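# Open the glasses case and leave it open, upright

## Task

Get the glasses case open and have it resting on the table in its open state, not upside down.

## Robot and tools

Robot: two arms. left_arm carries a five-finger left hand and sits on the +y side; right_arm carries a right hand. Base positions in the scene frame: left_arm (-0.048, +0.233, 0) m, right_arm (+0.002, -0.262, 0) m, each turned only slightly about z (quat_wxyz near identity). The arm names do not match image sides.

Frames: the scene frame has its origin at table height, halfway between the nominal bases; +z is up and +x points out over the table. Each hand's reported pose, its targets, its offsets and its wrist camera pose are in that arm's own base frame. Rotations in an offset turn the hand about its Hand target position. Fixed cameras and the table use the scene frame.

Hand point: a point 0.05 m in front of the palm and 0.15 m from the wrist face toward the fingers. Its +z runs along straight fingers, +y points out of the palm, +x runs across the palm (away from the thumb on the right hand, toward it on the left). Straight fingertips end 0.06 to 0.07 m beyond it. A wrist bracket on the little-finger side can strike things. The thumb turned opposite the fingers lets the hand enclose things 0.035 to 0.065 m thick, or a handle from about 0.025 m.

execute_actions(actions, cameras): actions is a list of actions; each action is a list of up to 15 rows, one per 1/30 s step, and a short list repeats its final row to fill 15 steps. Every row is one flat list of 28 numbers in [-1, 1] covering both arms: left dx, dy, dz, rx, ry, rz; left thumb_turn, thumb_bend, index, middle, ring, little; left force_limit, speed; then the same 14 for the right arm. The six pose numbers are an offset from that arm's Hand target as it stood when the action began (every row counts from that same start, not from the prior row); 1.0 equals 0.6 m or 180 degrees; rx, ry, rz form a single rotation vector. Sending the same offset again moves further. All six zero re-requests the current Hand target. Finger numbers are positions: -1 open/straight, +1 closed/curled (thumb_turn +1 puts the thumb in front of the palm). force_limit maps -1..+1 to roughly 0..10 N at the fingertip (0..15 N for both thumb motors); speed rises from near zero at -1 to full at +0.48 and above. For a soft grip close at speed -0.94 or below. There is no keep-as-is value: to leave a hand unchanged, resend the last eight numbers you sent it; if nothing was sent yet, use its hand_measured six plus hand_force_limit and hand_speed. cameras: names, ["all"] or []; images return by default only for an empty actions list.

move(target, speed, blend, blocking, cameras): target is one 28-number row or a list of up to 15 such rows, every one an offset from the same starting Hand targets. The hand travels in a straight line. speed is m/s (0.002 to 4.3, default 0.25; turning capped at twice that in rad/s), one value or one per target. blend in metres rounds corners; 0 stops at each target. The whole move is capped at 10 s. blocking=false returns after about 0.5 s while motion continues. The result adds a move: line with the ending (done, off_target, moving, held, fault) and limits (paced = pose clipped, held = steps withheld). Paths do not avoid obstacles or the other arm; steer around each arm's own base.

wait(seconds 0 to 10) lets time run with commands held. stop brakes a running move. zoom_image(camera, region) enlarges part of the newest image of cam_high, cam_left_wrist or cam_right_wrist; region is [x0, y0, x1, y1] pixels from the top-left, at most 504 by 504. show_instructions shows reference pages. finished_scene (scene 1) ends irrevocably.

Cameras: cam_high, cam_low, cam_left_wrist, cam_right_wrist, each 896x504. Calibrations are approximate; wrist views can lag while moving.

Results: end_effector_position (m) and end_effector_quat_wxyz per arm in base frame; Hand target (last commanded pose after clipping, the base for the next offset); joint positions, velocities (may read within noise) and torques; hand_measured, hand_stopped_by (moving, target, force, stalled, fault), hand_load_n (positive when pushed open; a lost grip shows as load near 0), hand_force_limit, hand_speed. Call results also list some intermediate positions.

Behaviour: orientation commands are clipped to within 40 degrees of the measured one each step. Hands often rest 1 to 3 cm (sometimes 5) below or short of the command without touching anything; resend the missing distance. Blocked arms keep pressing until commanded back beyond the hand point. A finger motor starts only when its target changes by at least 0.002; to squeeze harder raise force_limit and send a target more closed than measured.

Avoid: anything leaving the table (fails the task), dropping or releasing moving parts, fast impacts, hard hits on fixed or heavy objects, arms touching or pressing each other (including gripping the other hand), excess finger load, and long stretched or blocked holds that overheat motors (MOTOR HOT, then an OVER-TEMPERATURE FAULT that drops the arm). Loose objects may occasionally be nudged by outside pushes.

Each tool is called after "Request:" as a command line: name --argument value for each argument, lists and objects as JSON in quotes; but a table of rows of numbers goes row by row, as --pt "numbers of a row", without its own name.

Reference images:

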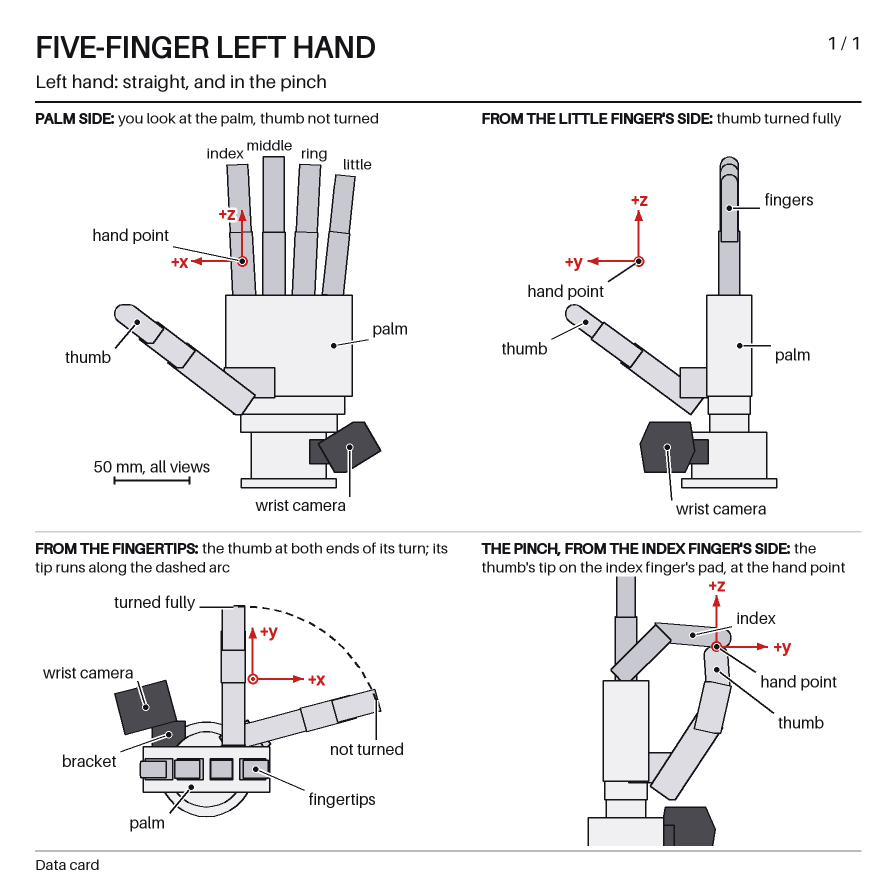

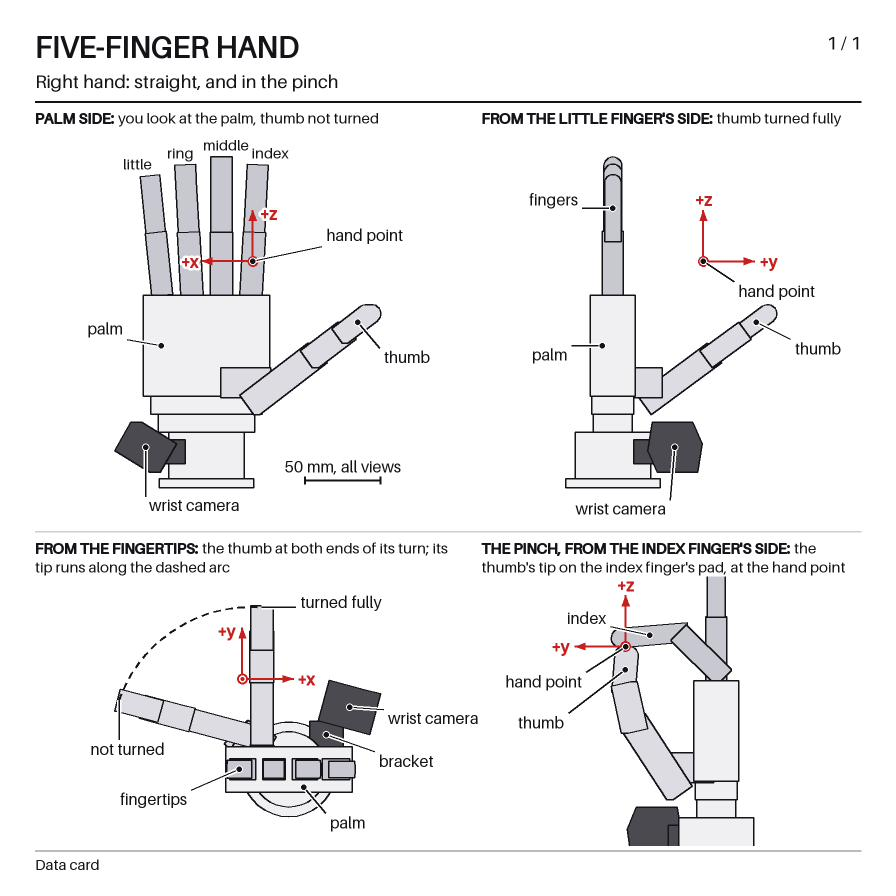

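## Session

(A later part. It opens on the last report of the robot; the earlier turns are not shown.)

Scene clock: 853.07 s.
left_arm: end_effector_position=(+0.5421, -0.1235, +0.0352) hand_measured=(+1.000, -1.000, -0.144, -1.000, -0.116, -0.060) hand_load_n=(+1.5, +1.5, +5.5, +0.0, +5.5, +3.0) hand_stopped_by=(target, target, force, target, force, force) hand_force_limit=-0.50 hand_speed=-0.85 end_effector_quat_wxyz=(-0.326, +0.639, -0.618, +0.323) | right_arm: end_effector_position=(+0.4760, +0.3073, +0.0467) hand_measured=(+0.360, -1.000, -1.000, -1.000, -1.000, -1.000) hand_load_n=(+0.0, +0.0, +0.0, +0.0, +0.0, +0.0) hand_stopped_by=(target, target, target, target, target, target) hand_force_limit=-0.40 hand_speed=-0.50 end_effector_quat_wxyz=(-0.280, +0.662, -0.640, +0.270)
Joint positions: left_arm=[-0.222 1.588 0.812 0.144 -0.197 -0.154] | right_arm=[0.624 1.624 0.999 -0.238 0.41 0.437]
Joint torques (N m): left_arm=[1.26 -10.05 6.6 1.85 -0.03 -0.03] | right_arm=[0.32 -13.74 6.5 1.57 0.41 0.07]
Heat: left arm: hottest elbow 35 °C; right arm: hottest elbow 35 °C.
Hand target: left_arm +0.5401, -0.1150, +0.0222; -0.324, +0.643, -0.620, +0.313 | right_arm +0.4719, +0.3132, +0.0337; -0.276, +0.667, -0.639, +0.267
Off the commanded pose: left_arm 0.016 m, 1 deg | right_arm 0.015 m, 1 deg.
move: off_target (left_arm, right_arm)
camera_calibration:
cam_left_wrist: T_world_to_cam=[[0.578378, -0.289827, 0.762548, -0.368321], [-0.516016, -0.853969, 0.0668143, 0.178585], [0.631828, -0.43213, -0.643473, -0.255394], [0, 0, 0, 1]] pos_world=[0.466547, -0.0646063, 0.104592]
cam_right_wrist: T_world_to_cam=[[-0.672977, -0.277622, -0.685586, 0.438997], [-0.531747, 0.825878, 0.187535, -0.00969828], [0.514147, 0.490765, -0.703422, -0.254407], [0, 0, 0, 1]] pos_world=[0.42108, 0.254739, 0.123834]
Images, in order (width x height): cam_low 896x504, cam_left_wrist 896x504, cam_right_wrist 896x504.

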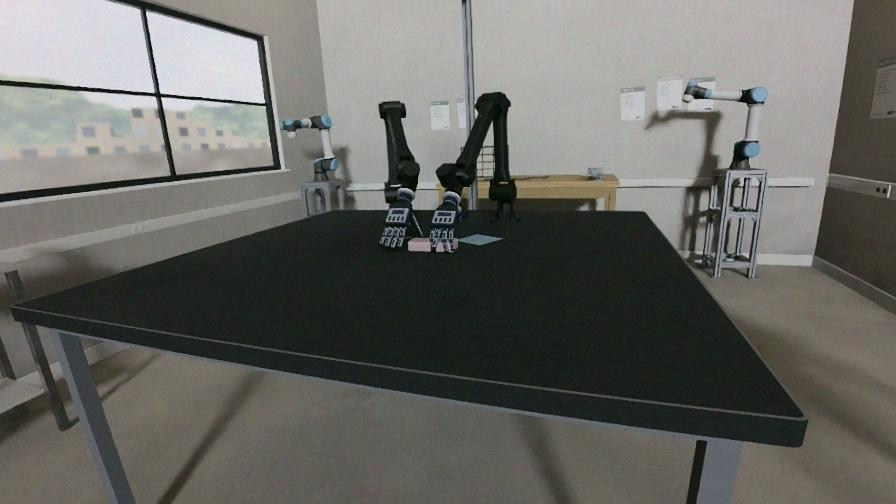

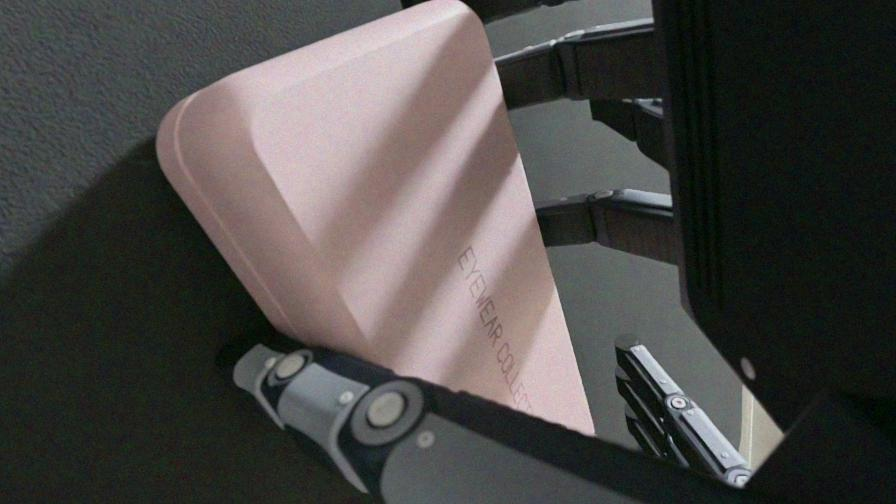

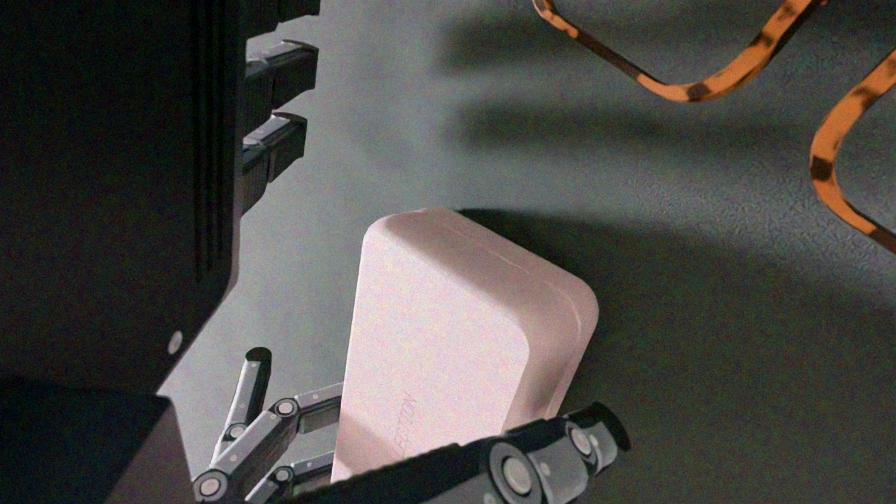

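Request:
move --target '[0.0, 0.0, 0.0, 0.0, 0.0, 0, 1, -1, 0.1, -1, 0.1, 0.1, -0.5, -0.85, 0.04, 0.003, 0.006, 0, 0, 0, 0.36, -1, -1, -1, -1, -1, -0.4, -0.5]' --speed 0.05 --cameras '["cam_right_wrist"]'

Request:
zoom_image --camera "cam_right_wrist" --region '[400, 200, 700, 500]'

Scene clock: 857.63 s.
left_arm: end_effector_position=(+0.5421, -0.1235, +0.0352) hand_measured=(+1.000, -1.000, -0.144, -1.000, -0.116, -0.060) hand_load_n=(+1.5, +1.5, +5.0, +0.0, +5.5, +3.5) hand_stopped_by=(target, target, force, target, force, force) hand_force_limit=-0.50 hand_speed=-0.85 end_effector_quat_wxyz=(-0.326, +0.639, -0.618, +0.323) | right_arm: end_effector_position=(+0.4799, +0.3128, +0.0361) hand_measured=(+0.360, -1.000, -1.000, -1.000, -1.000, -1.000) hand_load_n=(-0.5, +0.0, +0.0, +0.0, -0.5, +0.0) hand_stopped_by=(target, target, target, target, target, target) hand_force_limit=-0.40 hand_speed=-0.50 end_effector_quat_wxyz=(-0.274, +0.669, -0.638, +0.265)
Joint positions: left_arm=[-0.222 1.588 0.812 0.144 -0.197 -0.154] | right_arm=[0.624 1.66 1.02 -0.237 0.398 0.431]
Joint torques (N m): left_arm=[1.32 -10.11 6.58 1.85 -0.03 -0.02] | right_arm=[-1.67 -13.98 9.39 1.09 0.22 -0.03]
Heat: left arm: hottest elbow 35 °C; right arm: hottest elbow 35 °C.
Hand target: left_arm +0.5401, -0.1150, +0.0222; -0.324, +0.643, -0.620, +0.313 | right_arm +0.4959, +0.3150, +0.0374; -0.276, +0.667, -0.638, +0.268
Off the commanded pose: left_arm 0.016 m, 1 deg | right_arm 0.016 m, 0 deg.
move: off_target (left_arm, right_arm)
camera_calibration:
cam_right_wrist: T_world_to_cam=[[-0.681335, -0.289201, -0.672417, 0.443081], [-0.538096, 0.82066, 0.192274, -0.0055766], [0.49622, 0.492828, -0.714763, -0.25816], [0, 0, 0, 1]] pos_world=[0.42699, 0.259944, 0.114484]
Images, in order (width x height): cam_right_wrist 896x504.

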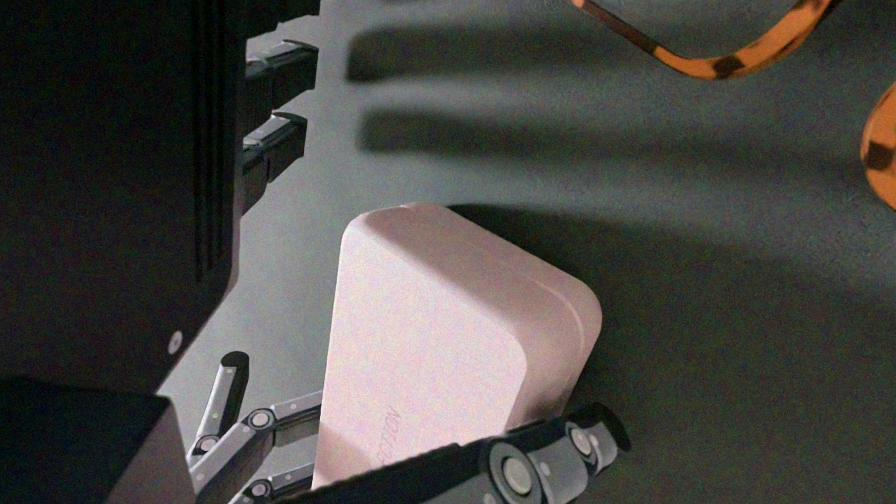

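Scaled by 1.680.

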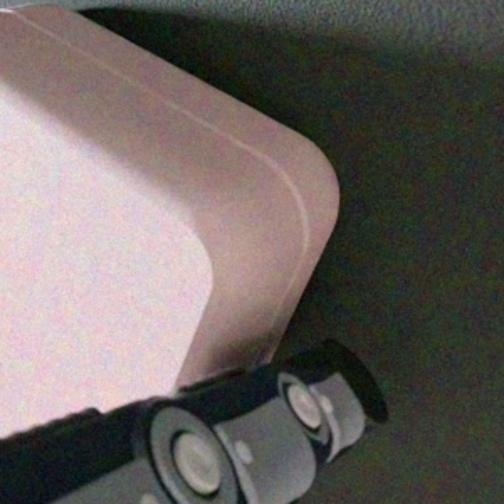

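Request:
move --target '[0.0, 0.0, 0.0, 0.0, 0.0, 0, 1, -1, 0.1, -1, 0.1, 0.1, -0.5, -0.85, 0.0, 0.0, 0.027, 0, 0, 0, 0.36, -1, -1, -1, -1, -1, -0.4, -0.5]' --speed 0.05 --cameras '["cam_right_wrist"]'

Request:
zoom_image --camera "cam_right_wrist" --region '[400, 200, 700, 500]'

Scene clock: 861.63 s.
left_arm: end_effector_position=(+0.5421, -0.1235, +0.0352) hand_measured=(+1.000, -1.000, -0.144, -1.000, -0.116, -0.060) hand_load_n=(+1.5, +1.5, +5.5, +0.0, +5.5, +3.0) hand_stopped_by=(target, target, force, target, force, force) hand_force_limit=-0.50 hand_speed=-0.85 end_effector_quat_wxyz=(-0.326, +0.639, -0.618, +0.323) | right_arm: end_effector_position=(+0.4793, +0.3123, +0.0385) hand_measured=(+0.360, -1.000, -1.000, -1.000, -1.000, -1.000) hand_load_n=(+0.0, +0.0, +0.0, -0.5, +0.0, +0.0) hand_stopped_by=(target, target, target, target, target, target) hand_force_limit=-0.40 hand_speed=-0.50 end_effector_quat_wxyz=(-0.266, +0.673, -0.638, +0.263)
Joint positions: left_arm=[-0.222 1.588 0.812 0.144 -0.197 -0.154] | right_arm=[0.624 1.66 1.036 -0.272 0.398 0.431]
Joint torques (N m): left_arm=[1.32 -10.05 6.58 1.84 -0.03 -0.03] | right_arm=[-1.32 -16.15 9.8 0.8 0.25 -0.08]
Heat: left arm: hottest elbow 35 °C; right arm: hottest elbow 35 °C.
Hand target: left_arm +0.5401, -0.1150, +0.0222; -0.324, +0.643, -0.620, +0.313 | right_arm +0.4960, +0.3151, +0.0538; -0.276, +0.667, -0.639, +0.268
Off the commanded pose: left_arm 0.016 m, 1 deg | right_arm 0.023 m, 1 deg.
move: off_target (left_arm, right_arm)
camera_calibration:
cam_right_wrist: T_world_to_cam=[[-0.691124, -0.296687, -0.659033, 0.450789], [-0.535463, 0.822631, 0.1912, -0.00785819], [0.485415, 0.485031, -0.727405, -0.247814], [0, 0, 0, 1]] pos_world=[0.427636, 0.260405, 0.118327]
Images, in order (width x height): cam_right_wrist 896x504.

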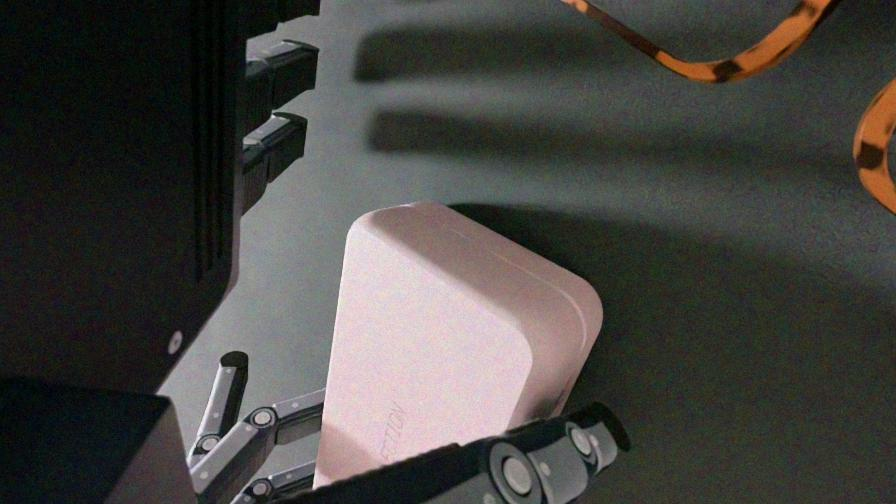

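Scaled by 1.680.

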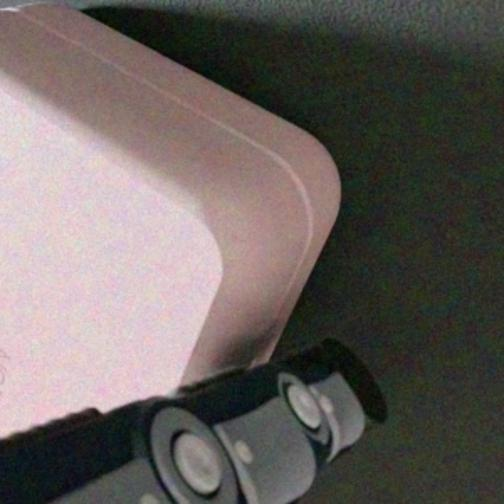

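Request:
move --target '[0.0, 0.0, 0.0, 0.0, 0.0, 0, 1, -1, 0.1, -1, 0.1, 0.1, -0.5, -0.85, 0.0, 0.0, 0.016, 0, 0, 0, 0.36, -1, -1, -1, -1, -1, -0.4, -0.5]' --speed 0.05 --cameras '["cam_right_wrist"]'

Scene clock: 867.67 s.
left_arm: end_effector_position=(+0.5421, -0.1235, +0.0352) hand_measured=(+1.000, -1.000, -0.144, -1.000, -0.116, -0.060) hand_load_n=(+1.5, +1.5, +5.5, +0.0, +5.5, +3.0) hand_stopped_by=(target, target, force, target, force, force) hand_force_limit=-0.50 hand_speed=-0.85 end_effector_quat_wxyz=(-0.326, +0.639, -0.618, +0.323) | right_arm: end_effector_position=(+0.4784, +0.3116, +0.0398) hand_measured=(+0.360, -1.000, -1.000, -1.000, -1.000, -1.000) hand_load_n=(+0.0, +0.0, +0.0, +0.0, +0.0, +0.0) hand_stopped_by=(target, target, target, target, target, target) hand_force_limit=-0.40 hand_speed=-0.50 end_effector_quat_wxyz=(-0.259, +0.675, -0.639, +0.262)
Joint positions: left_arm=[-0.222 1.588 0.812 0.144 -0.197 -0.154] | right_arm=[0.624 1.66 1.047 -0.298 0.398 0.431]
Joint torques (N m): left_arm=[1.26 -10.11 6.58 1.85 -0.03 -0.03] | right_arm=[-1.38 -17.9 9.8 0.8 0.29 -0.07]
Heat: left arm: hottest elbow 35 °C; right arm: hottest elbow 36 °C.
Hand target: left_arm +0.5401, -0.1150, +0.0222; -0.324, +0.643, -0.620, +0.313 | right_arm +0.4960, +0.3150, +0.0633; -0.276, +0.667, -0.639, +0.268
Off the commanded pose: left_arm 0.016 m, 1 deg | right_arm 0.030 m, 2 deg.
move: off_target (left_arm, right_arm)
camera_calibration:
cam_right_wrist: T_world_to_cam=[[-0.699025, -0.302331, -0.648043, 0.455823], [-0.533147, 0.824287, 0.190536, -0.00964745], [0.476569, 0.478692, -0.737384, -0.239426], [0, 0, 0, 1]] pos_world=[0.427591, 0.260373, 0.120682]
Images, in order (width x height): cam_right_wrist 896x504.

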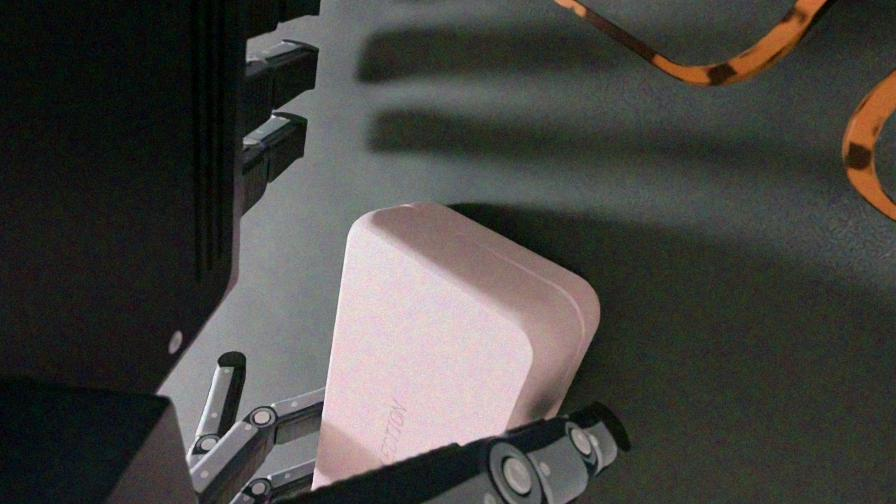

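Request:
move --target '[0.0, 0.0, 0.0, 0.0, 0.0, 0, 1, -1, 0.1, -1, 0.1, 0.1, -0.5, -0.85, 0.0, 0.0, 0.014, 0, 0, 0, 0.36, -1, -1, -1, -1, -1, -0.4, -0.5]' --speed 0.05 --cameras '["cam_right_wrist"]'

Scene clock: 870.90 s.
left_arm: end_effector_position=(+0.5421, -0.1235, +0.0352) hand_measured=(+1.000, -1.000, -0.144, -1.000, -0.116, -0.060) hand_load_n=(+1.5, +1.0, +5.5, +0.0, +5.5, +3.0) hand_stopped_by=(target, target, force, target, force, force) hand_force_limit=-0.50 hand_speed=-0.85 end_effector_quat_wxyz=(-0.326, +0.639, -0.618, +0.323) | right_arm: end_effector_position=(+0.4788, +0.3120, +0.0482) hand_measured=(+0.360, -1.000, -1.000, -1.000, -1.000, -1.000) hand_load_n=(+0.0, +0.0, +0.0, +0.0, +0.0, +0.0) hand_stopped_by=(target, target, target, target, target, target) hand_force_limit=-0.40 hand_speed=-0.50 end_effector_quat_wxyz=(-0.259, +0.675, -0.639, +0.262)
Joint positions: left_arm=[-0.222 1.588 0.812 0.144 -0.197 -0.154] | right_arm=[0.624 1.648 1.057 -0.32 0.398 0.431]
Joint torques (N m): left_arm=[1.32 -10.11 6.6 1.84 -0.03 -0.03] | right_arm=[-1.32 -17.79 9.74 0.8 0.24 -0.04]
Heat: left arm: hottest elbow 35 °C; right arm: hottest elbow 36 °C.
Hand target: left_arm +0.5401, -0.1150, +0.0222; -0.324, +0.643, -0.620, +0.313 | right_arm +0.4960, +0.3151, +0.0717; -0.276, +0.667, -0.639, +0.268
Off the commanded pose: left_arm 0.016 m, 1 deg | right_arm 0.029 m, 2 deg.
move: off_target (left_arm, right_arm)
camera_calibration:
cam_right_wrist: T_world_to_cam=[[-0.698885, -0.302183, -0.648263, 0.461503], [-0.533151, 0.824282, 0.19055, -0.0112621], [0.476771, 0.478794, -0.737188, -0.233779], [0, 0, 0, 1]] pos_world=[0.427992, 0.260673, 0.128983]
Images, in order (width x height): cam_right_wrist 896x504.

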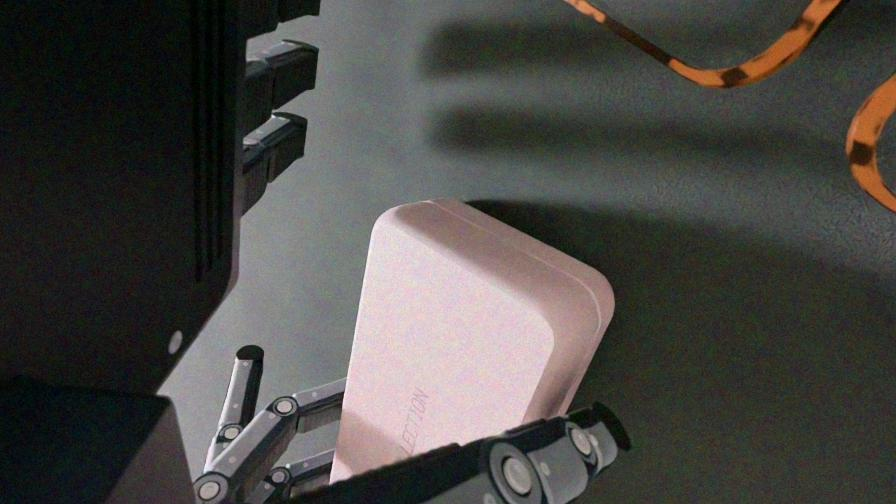

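Request:
move --target '[0.0, 0.0, 0.0, 0.0, 0.0, 0, 1, -1, 0.1, -1, 0.1, 0.1, -0.5, -0.85, 0.0, 0.0, 0.0, 0, 0, 0, 0.36, -0.5, -1, -1, -1, -1, -0.3, -0.87]' --speed 0.05 --cameras '["cam_right_wrist", "cam_left_wrist"]'

Request:
zoom_image --camera "cam_right_wrist" --region '[400, 200, 700, 500]'

Scene clock: 876.50 s.
left_arm: end_effector_position=(+0.5424, -0.1236, +0.0352) hand_measured=(+1.000, -1.000, -0.144, -1.000, -0.116, -0.060) hand_load_n=(+3.5, +1.0, +7.0, +0.0, +5.0, +2.5) hand_stopped_by=(target, target, force, target, force, force) hand_force_limit=-0.50 hand_speed=-0.85 end_effector_quat_wxyz=(-0.326, +0.638, -0.618, +0.323) | right_arm: end_effector_position=(+0.4762, +0.3126, +0.0479) hand_measured=(+0.360, -0.854, -1.000, -1.000, -1.000, -1.000) hand_load_n=(+0.5, +4.5, +0.0, +0.0, +0.0, +0.0) hand_stopped_by=(target, force, target, target, target, target) hand_force_limit=-0.30 hand_speed=-0.87 end_effector_quat_wxyz=(-0.258, +0.678, -0.638, +0.257)
Joint positions: left_arm=[-0.222 1.589 0.812 0.146 -0.197 -0.154] | right_arm=[0.624 1.646 1.057 -0.328 0.388 0.43]
Joint torques (N m): left_arm=[1.32 -10.23 6.6 1.73 -0.03 -0.03] | right_arm=[-1.79 -18.08 9.74 0.73 0.68 -0.06]
Heat: left arm: hottest elbow 35 °C; right arm: hottest elbow 36 °C.
Hand target: left_arm +0.5400, -0.1150, +0.0222; -0.324, +0.642, -0.620, +0.313 | right_arm +0.4960, +0.3151, +0.0717; -0.276, +0.667, -0.638, +0.267
Off the commanded pose: left_arm 0.016 m, 1 deg | right_arm 0.031 m, 3 deg.
move: off_target (left_arm, right_arm)
camera_calibration:
cam_left_wrist: T_world_to_cam=[[0.577239, -0.28962, 0.763489, -0.367999], [-0.516149, -0.853928, 0.0663097, 0.17878], [0.63276, -0.432351, -0.642407, -0.256253], [0, 0, 0, 1]] pos_world=[0.466847, -0.0647063, 0.10449]
cam_right_wrist: T_world_to_cam=[[-0.703293, -0.305167, -0.642068, 0.46244], [-0.536645, 0.820259, 0.197958, -0.0105705], [0.466252, 0.483785, -0.740649, -0.229449], [0, 0, 0, 1]] pos_world=[0.426539, 0.260796, 0.129069]
Images, in order (width x height): cam_left_wrist 896x504, cam_right_wrist 896x504.

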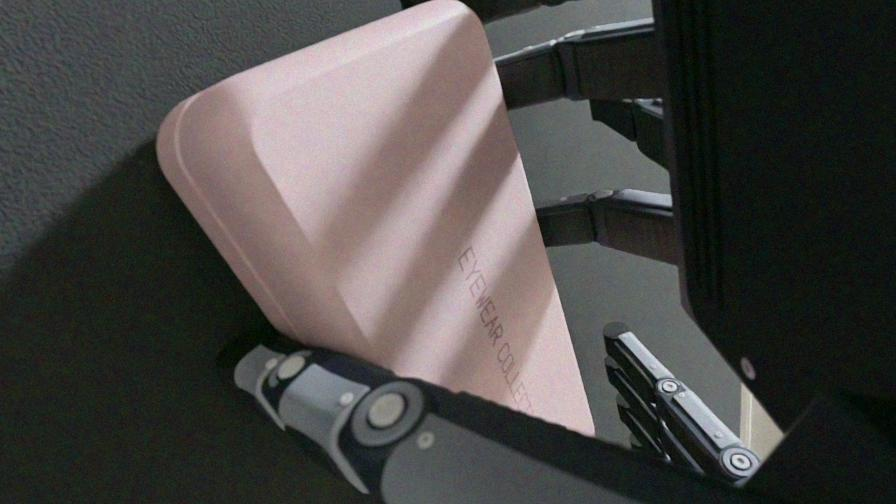

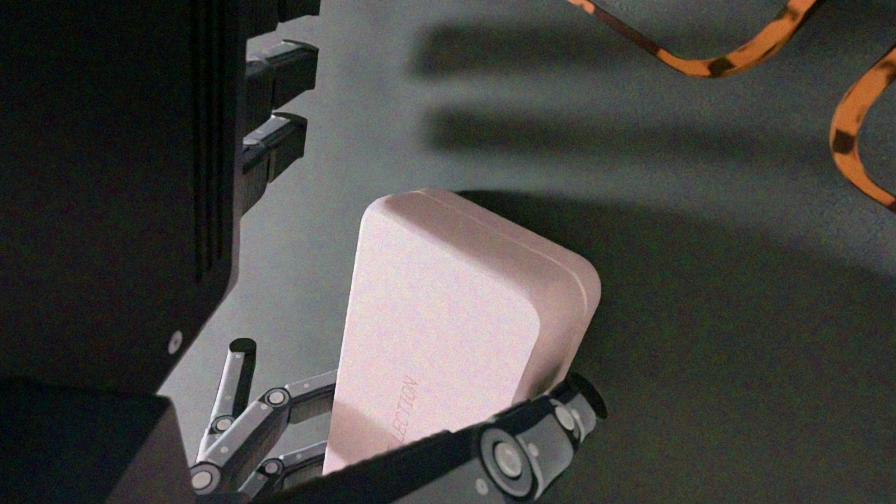

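Scaled by 1.680.

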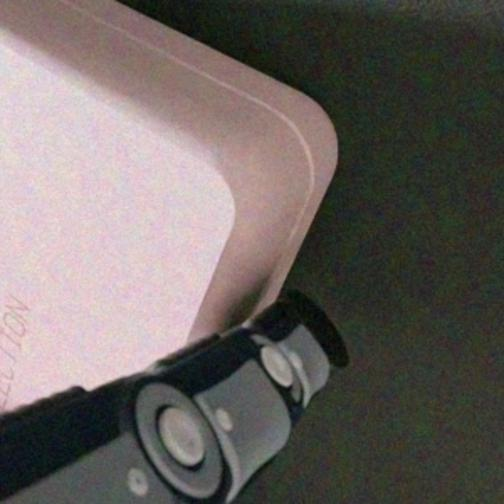

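Request:
move --target '[0,0,0,0,0,0,1,-1,0.1,-1,0.1,0.1,-0.5,-0.85,0.01,0,0.025,0,0,0,0.36,-0.4,-1,-1,-1,-1,-0.1,-0.87]' --speed 0.05 --cameras '["cam_low","cam_left_wrist","cam_right_wrist"]'

Scene clock: 890.27 s.
left_arm: end_effector_position=(+0.5437, -0.1224, +0.0353) hand_measured=(+1.000, -1.000, -0.144, -1.000, -0.116, -0.060) hand_load_n=(+3.5, +1.0, +11.0, +0.0, +1.0, +0.0) hand_stopped_by=(target, target, force, target, force, force) hand_force_limit=-0.50 hand_speed=-0.85 end_effector_quat_wxyz=(-0.328, +0.640, -0.615, +0.324) | right_arm: end_effector_position=(+0.4723, +0.3103, +0.0530) hand_measured=(+0.360, -0.658, -1.000, -1.000, -1.000, -1.000) hand_load_n=(-1.0, +6.5, +0.0, +0.0, +0.0, +0.0) hand_stopped_by=(target, force, target, target, target, target) hand_force_limit=-0.10 hand_speed=-0.87 end_effector_quat_wxyz=(-0.246, +0.688, -0.634, +0.255)
Joint positions: left_arm=[-0.22 1.59 0.812 0.151 -0.201 -0.156] | right_arm=[0.624 1.638 1.073 -0.376 0.383 0.416]
Joint torques (N m): left_arm=[1.2 -10.29 6.61 1.55 0.12 -0.01] | right_arm=[-1.9 -17.85 10.95 1.17 0.76 0.01]
Heat: left arm: hottest elbow 35 °C; right arm: hottest elbow 36 °C.
Hand target: left_arm +0.5401, -0.1150, +0.0223; -0.325, +0.642, -0.620, +0.313 | right_arm +0.5019, +0.3150, +0.0865; -0.276, +0.667, -0.639, +0.267
Off the commanded pose: left_arm 0.016 m, 1 deg | right_arm 0.045 m, 5 deg.
move: off_target (left_arm, right_arm)
camera_calibration:
cam_left_wrist: T_world_to_cam=[[0.575896, -0.285819, 0.765931, -0.367419], [-0.511548, -0.8568, 0.0648992, 0.177585], [0.637701, -0.429186, -0.639639, -0.258751], [0, 0, 0, 1]] pos_world=[0.467444, -0.0639129, 0.104385]
cam_right_wrist: T_world_to_cam=[[-0.712311, -0.327696, -0.620668, 0.472427], [-0.543611, 0.816953, 0.192546, -0.00708995], [0.44396, 0.474555, -0.760064, -0.208278], [0, 0, 0, 1]] pos_world=[0.425128, 0.259444, 0.136281]
Images, in order (width x height): cam_low 896x504, cam_left_wrist 896x504, cam_right_wrist 896x504.

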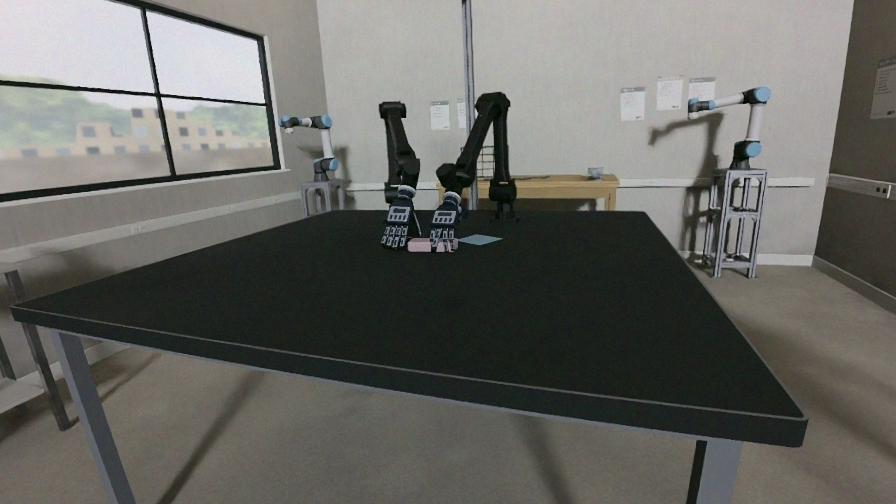

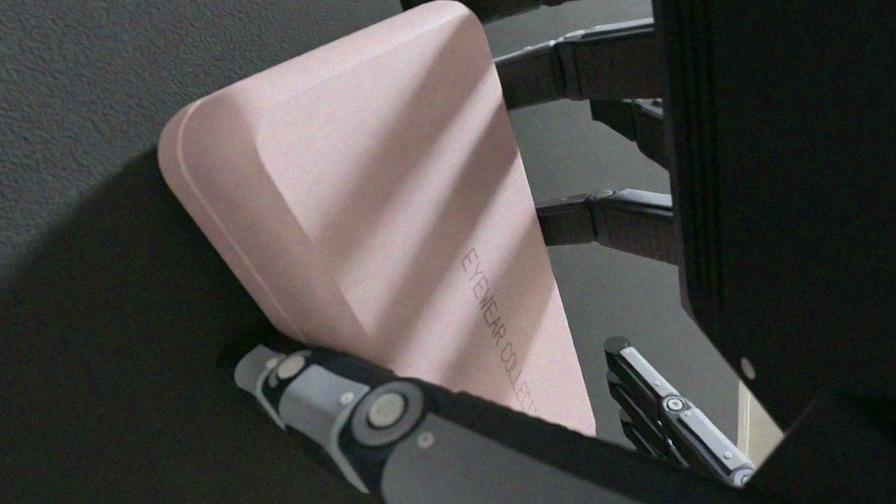

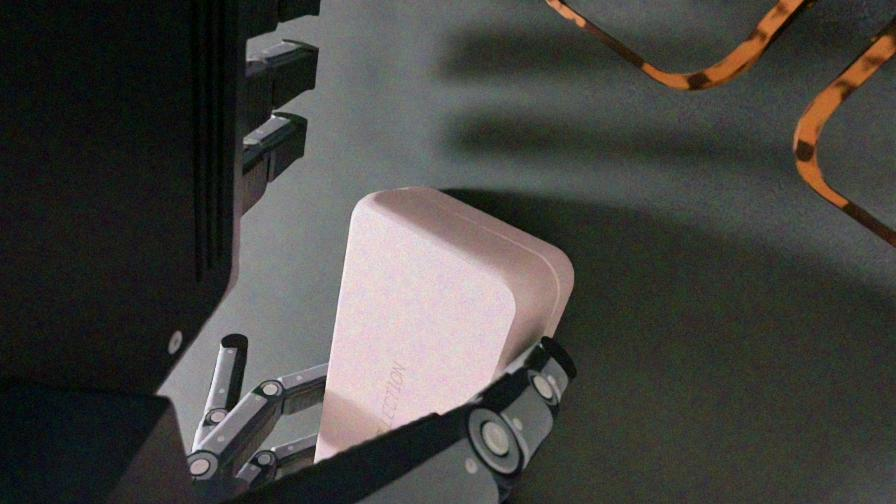

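Request:
zoom_image --camera "cam_right_wrist" --region '[300, 150, 650, 500]'

Request:
zoom_image --camera "cam_low" --region '[370, 200, 490, 265]'

Scaled by 1.440.

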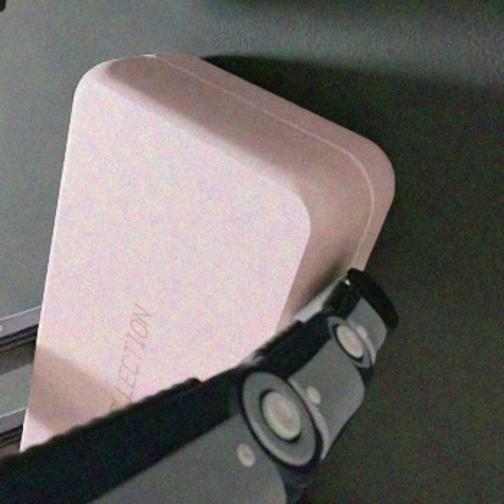

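Scaled by 4.200.

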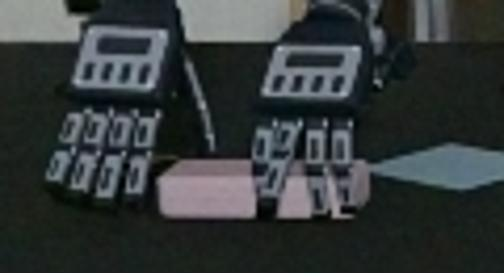

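Request:
move --target '[0,0,0,0,0,0,1,-1,0.1,-1,0.1,0.1,-0.5,-0.85,0.01,0,0.03,0,0,0,0.36,-0.4,-1,-1,-1,-1,-0.1,-0.87]' --speed 0.05 --cameras '["cam_left_wrist","cam_right_wrist"]'

Scene clock: 897.60 s.
left_arm: end_effector_position=(+0.5436, -0.1225, +0.0353) hand_measured=(+1.000, -1.000, -0.144, -1.000, -0.116, -0.060) hand_load_n=(-1.0, +1.0, +7.5, -0.5, +2.5, +0.0) hand_stopped_by=(target, target, force, target, force, force) hand_force_limit=-0.50 hand_speed=-0.85 end_effector_quat_wxyz=(-0.328, +0.639, -0.616, +0.324) | right_arm: end_effector_position=(+0.4909, +0.3135, +0.0815) hand_measured=(+0.360, -0.656, -1.000, -1.000, -1.000, -1.000) hand_load_n=(+0.0, +0.0, +0.0, +0.0, +0.0, +0.0) hand_stopped_by=(target, force, target, target, target, target) hand_force_limit=-0.10 hand_speed=-0.87 end_effector_quat_wxyz=(-0.260, +0.677, -0.637, +0.261)
Joint positions: left_arm=[-0.22 1.59 0.812 0.151 -0.2 -0.155] | right_arm=[0.611 1.625 1.129 -0.408 0.387 0.416]
Joint torques (N m): left_arm=[1.14 -10.29 6.58 1.55 0.08 -0.01] | right_arm=[-1.79 -16.91 10.37 0.75 0.34 -0.11]
Heat: left arm: hottest elbow 35 °C; right arm: hottest elbow 36 °C.
Hand target: left_arm +0.5401, -0.1149, +0.0223; -0.325, +0.642, -0.620, +0.313 | right_arm +0.5079, +0.3152, +0.1046; -0.276, +0.667, -0.638, +0.267
Off the commanded pose: left_arm 0.015 m, 1 deg | right_arm 0.029 m, 2 deg.
move: off_target (left_arm, right_arm)
camera_calibration:
cam_left_wrist: T_world_to_cam=[[0.575729, -0.286592, 0.765768, -0.367373], [-0.512486, -0.856243, 0.0648507, 0.178065], [0.637098, -0.429782, -0.639839, -0.258487], [0, 0, 0, 1]] pos_world=[0.467445, -0.0639116, 0.104385]
cam_right_wrist: T_world_to_cam=[[-0.69733, -0.305192, -0.648529, 0.492192], [-0.537242, 0.821499, 0.191078, -0.00961111], [0.47445, 0.481661, -0.736817, -0.215457], [0, 0, 0, 1]] pos_world=[0.44028, 0.261886, 0.162285]
Images, in order (width x height): cam_left_wrist 896x504, cam_right_wrist 896x504.

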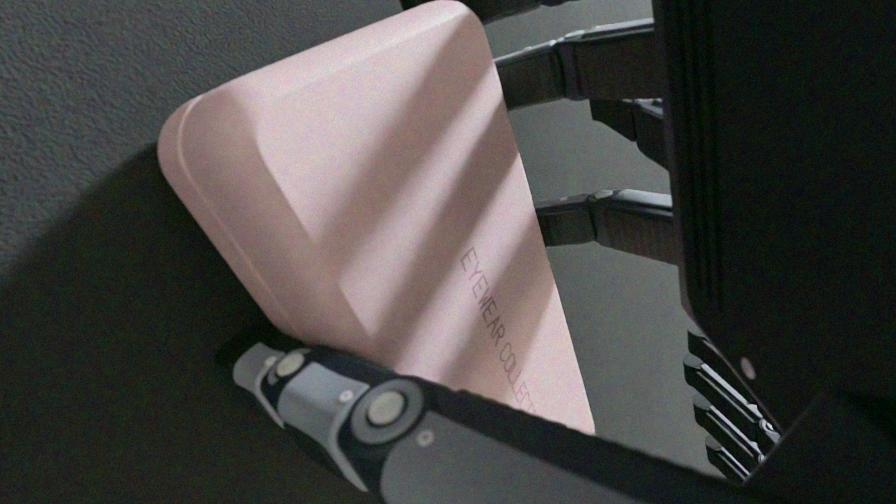

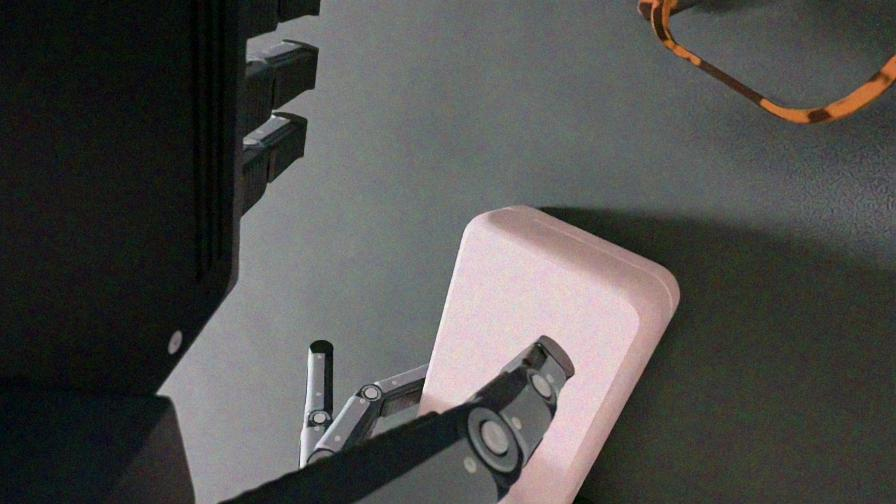

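Request:
zoom_image --camera "cam_left_wrist" --region '[120, 50, 400, 350]'

Request:
zoom_image --camera "cam_right_wrist" --region '[420, 190, 700, 400]'

Scaled by 1.680.

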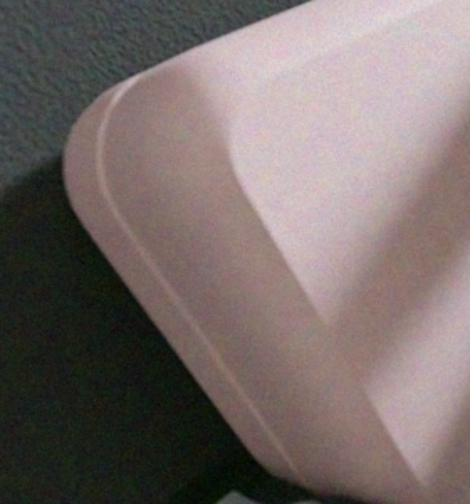

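Scaled by 1.800.

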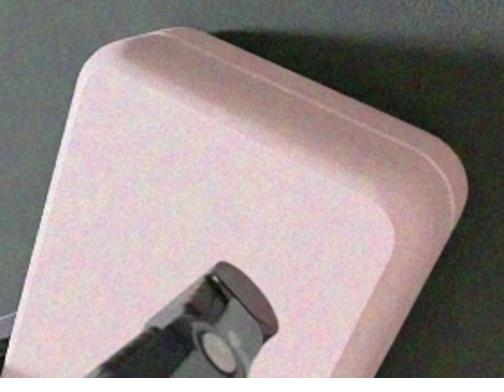

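Request:
move --pt "0 0 0 0 0 0 1 -1 -0.7 -1 -0.7 -0.7 -0.5 -0.6 -0.08 -0.08 0.05 0 0 0 0.36 -1 -1 -1 -1 -1 -0.1 -0.5" --speed 0.12 --cameras '["cam_high","cam_left_wrist"]'

Scene clock: 978.80 s.
left_arm: end_effector_position=(+0.5435, -0.1226, +0.0353) hand_measured=(+1.000, -1.000, -0.700, -1.000, -0.700, -0.700) hand_load_n=(-1.0, +0.0, +0.0, +0.0, +0.0, +0.0) hand_stopped_by=(target, target, target, target, target, target) hand_force_limit=-0.50 hand_speed=-0.60 end_effector_quat_wxyz=(-0.328, +0.639, -0.617, +0.324) | right_arm: end_effector_position=(+0.4597, +0.2756, +0.1324) hand_measured=(+0.360, -1.000, -1.000, -1.000, -1.000, -1.000) hand_load_n=(+0.0, +0.0, +0.0, +0.0, +0.0, +0.5) hand_stopped_by=(target, target, target, target, target, target) hand_force_limit=-0.10 hand_speed=-0.50 end_effector_quat_wxyz=(-0.280, +0.667, -0.637, +0.265)
Joint positions: left_arm=[-0.22 1.59 0.812 0.151 -0.199 -0.154] | right_arm=[0.582 1.43 1.034 -0.458 0.37 0.396]
Joint torques (N m): left_arm=[1.14 -10.29 6.61 1.55 0.03 -0.03] | right_arm=[-1.79 -15.21 7.54 0.9 0.26 -0.07]
Heat: left arm: hottest elbow 35 °C; right arm: hottest elbow 36 °C.
Hand target: left_arm +0.5401, -0.1149, +0.0223; -0.325, +0.642, -0.620, +0.313 | right_arm +0.4600, +0.2670, +0.1346; -0.276, +0.667, -0.639, +0.267
Off the commanded pose: left_arm 0.015 m, 1 deg | right_arm 0.009 m, 0 deg.
move: off_target (left_arm)
camera_calibration:
cam_left_wrist: T_world_to_cam=[[0.575256, -0.288435, 0.765432, -0.367321], [-0.514173, -0.855286, 0.0641286, 0.178959], [0.636166, -0.430455, -0.640314, -0.25815], [0, 0, 0, 1]] pos_world=[0.467546, -0.0640092, 0.104386]
Images, in order (width x height): cam_high 896x504, cam_left_wrist 896x504.

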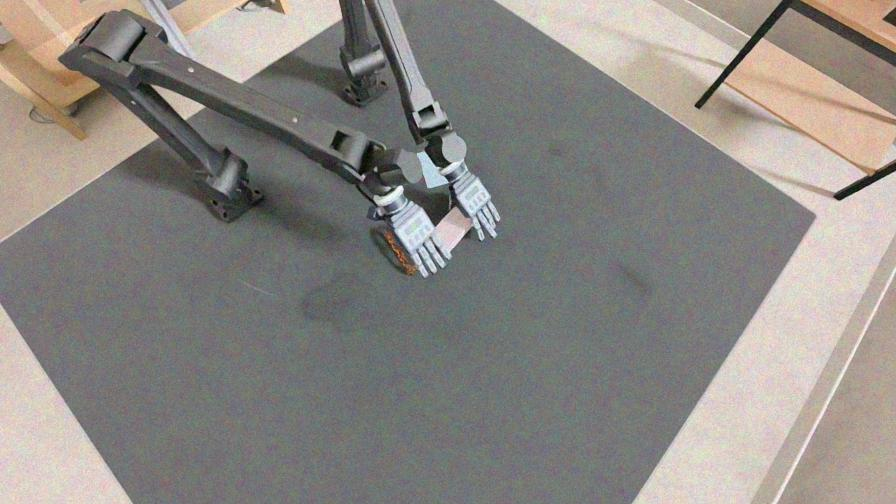

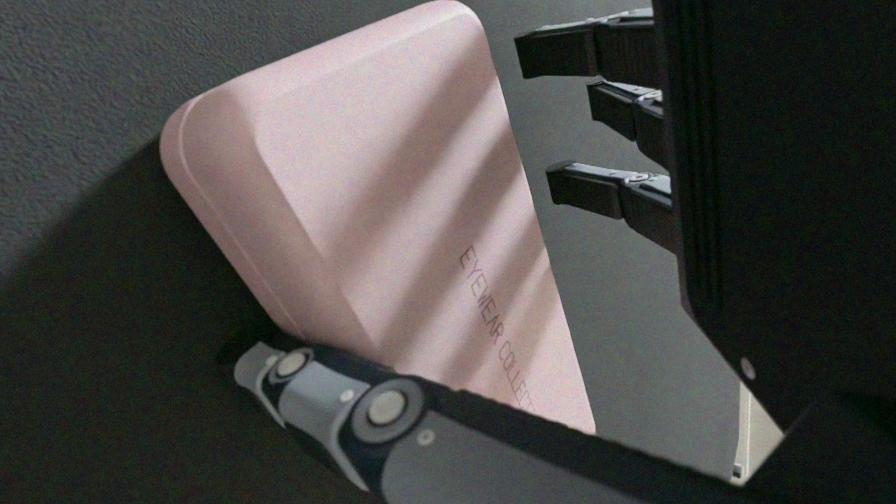

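Request:
move --pt "-0.025 0.02 0 0 0 0 1 -1 -0.7 -1 -1 -1 -0.5 -0.6 0 0 0 0 0 0 0.36 -1 -1 -1 -1 -1 -0.1 -0.5" --pt "-0.025 0.045 0 0 0 0 1 -1 -0.7 -1 -1 -1 -0.5 -0.6 0 0 0 0 0 0 1 -1 -1 -1 -1 -1 -0.1 -0.5" --speed 0.08 --cameras '["cam_left_wrist"]'

Scene clock: 1013.87 s.
left_arm: end_effector_position=(+0.5311, -0.1032, +0.0343) hand_measured=(+1.000, -1.000, -0.700, -1.000, -1.000, -1.000) hand_load_n=(+2.5, +0.0, +0.0, +0.0, +0.0, +0.0) hand_stopped_by=(target, target, target, target, target, target) hand_force_limit=-0.50 hand_speed=-0.60 end_effector_quat_wxyz=(-0.320, +0.641, -0.615, +0.329) | right_arm: end_effector_position=(+0.4597, +0.2755, +0.1324) hand_measured=(+1.000, -1.000, -1.000, -1.000, -1.000, -1.000) hand_load_n=(+0.0, +0.0, +0.0, +0.0, +0.0, +0.0) hand_stopped_by=(target, target, target, target, target, target) hand_force_limit=-0.10 hand_speed=-0.50 end_effector_quat_wxyz=(-0.279, +0.668, -0.637, +0.265)
Joint positions: left_arm=[-0.172 1.557 0.765 0.167 -0.146 -0.138] | right_arm=[0.582 1.43 1.034 -0.458 0.37 0.395]
Joint torques (N m): left_arm=[1.9 -10.46 5.87 1.65 -0.23 0.14] | right_arm=[-1.55 -14.68 7.32 0.79 0.22 -0.04]
Heat: left arm: hottest elbow 35 °C; right arm: hottest elbow 35 °C.
Hand target: left_arm +0.5250, -0.0880, +0.0221; -0.324, +0.642, -0.620, +0.313 | right_arm +0.4600, +0.2671, +0.1346; -0.276, +0.667, -0.639, +0.267
Off the commanded pose: left_arm 0.020 m, 2 deg | right_arm 0.009 m, 0 deg.
move: off_target (left_arm)
camera_calibration:
cam_left_wrist: T_world_to_cam=[[0.5767, -0.276574, 0.768715, -0.353463], [-0.516937, -0.852162, 0.0812161, 0.190509], [0.632608, -0.444215, -0.634414, -0.24221], [0, 0, 0, 1]] pos_world=[0.455548, -0.0430073, 0.102579]
Images, in order (width x height): cam_left_wrist 896x504.

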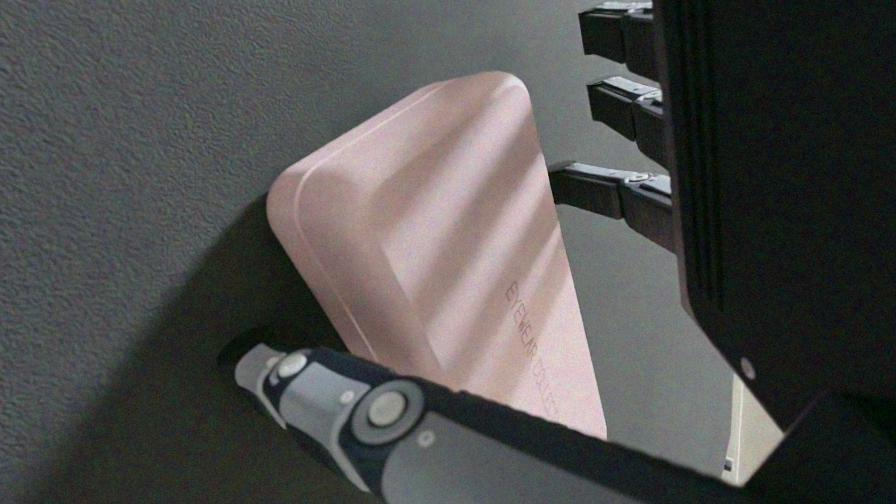

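Request:
move --pt "0.022 0 0 0 0 0 1 -1 -0.3 -0.3 -1 -1 -0.5 -0.6 0 0 0 0 0 0 1 -1 -1 -1 -1 -1 -0.1 -0.5" --pt "0.022 0 0 0 0 0 1 -1 0.15 0.15 -1 -1 -0.4 -0.85 0 0 0 0 0 0 1 -1 -1 -1 -1 -1 -0.1 -0.5" --speed 0.05 --cameras '["cam_left_wrist"]'

Scene clock: 1021.30 s.
left_arm: end_effector_position=(+0.5366, -0.0968, +0.0374) hand_measured=(+1.000, -1.000, -0.164, -0.136, -1.000, -1.000) hand_load_n=(+1.0, +1.0, +1.0, +7.5, +0.0, +0.0) hand_stopped_by=(target, target, force, force, target, target) hand_force_limit=-0.40 hand_speed=-0.85 end_effector_quat_wxyz=(-0.328, +0.637, -0.615, +0.329) | right_arm: end_effector_position=(+0.4597, +0.2755, +0.1324) hand_measured=(+1.000, -1.000, -1.000, -1.000, -1.000, -1.000) hand_load_n=(+0.0, +0.0, +0.0, -0.5, +0.0, +0.0) hand_stopped_by=(target, target, target, target, target, target) hand_force_limit=-0.10 hand_speed=-0.50 end_effector_quat_wxyz=(-0.279, +0.668, -0.637, +0.265)
Joint positions: left_arm=[-0.161 1.559 0.771 0.176 -0.145 -0.121] | right_arm=[0.582 1.43 1.034 -0.458 0.37 0.395]
Joint torques (N m): left_arm=[1.38 -8.47 7.97 1.01 -0.09 0.02] | right_arm=[-1.44 -14.8 7.58 0.76 0.22 -0.1]
Heat: left arm: hottest elbow 35 °C; right arm: hottest elbow 35 °C.
Hand target: left_arm +0.5381, -0.0879, +0.0221; -0.324, +0.642, -0.620, +0.312 | right_arm +0.4600, +0.2671, +0.1346; -0.276, +0.667, -0.639, +0.267
Off the commanded pose: left_arm 0.018 m, 2 deg | right_arm 0.009 m, 0 deg.
move: off_target (left_arm); target 2's new numbers were sent with left_arm's hand 0.019 m and 2 deg from that target
camera_calibration:
cam_left_wrist: T_world_to_cam=[[0.567105, -0.284568, 0.772925, -0.352935], [-0.516967, -0.853529, 0.0650609, 0.198968], [0.6412, -0.436473, -0.631153, -0.244912], [0, 0, 0, 1]] pos_world=[0.460049, -0.0375071, 0.105271]
Images, in order (width x height): cam_left_wrist 896x504.

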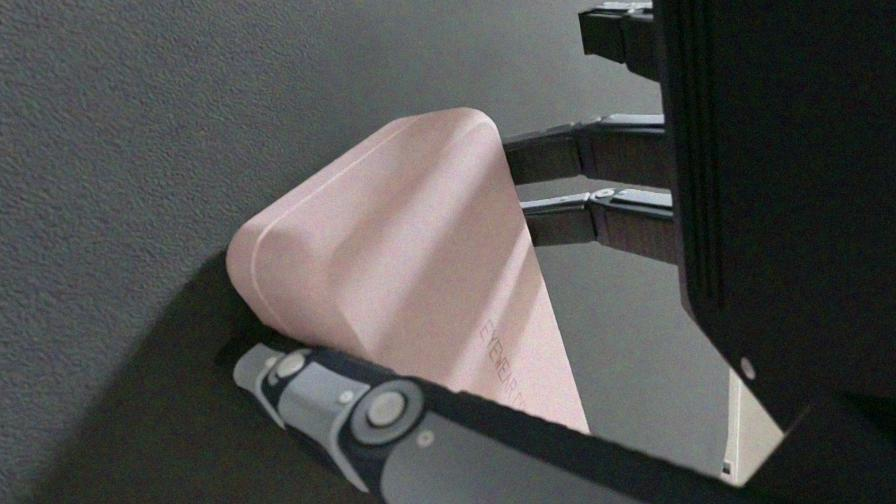

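Request:
zoom_image --camera "cam_left_wrist" --region '[200, 90, 620, 450]'

Scaled by 1.200.

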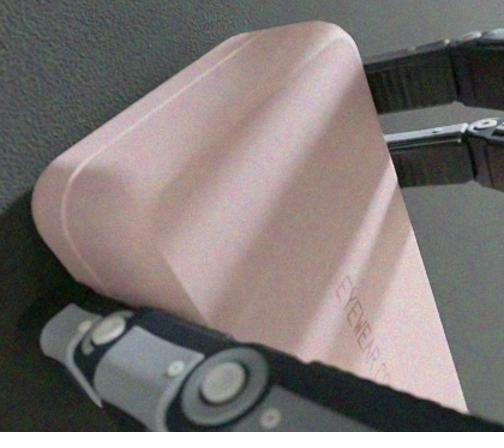

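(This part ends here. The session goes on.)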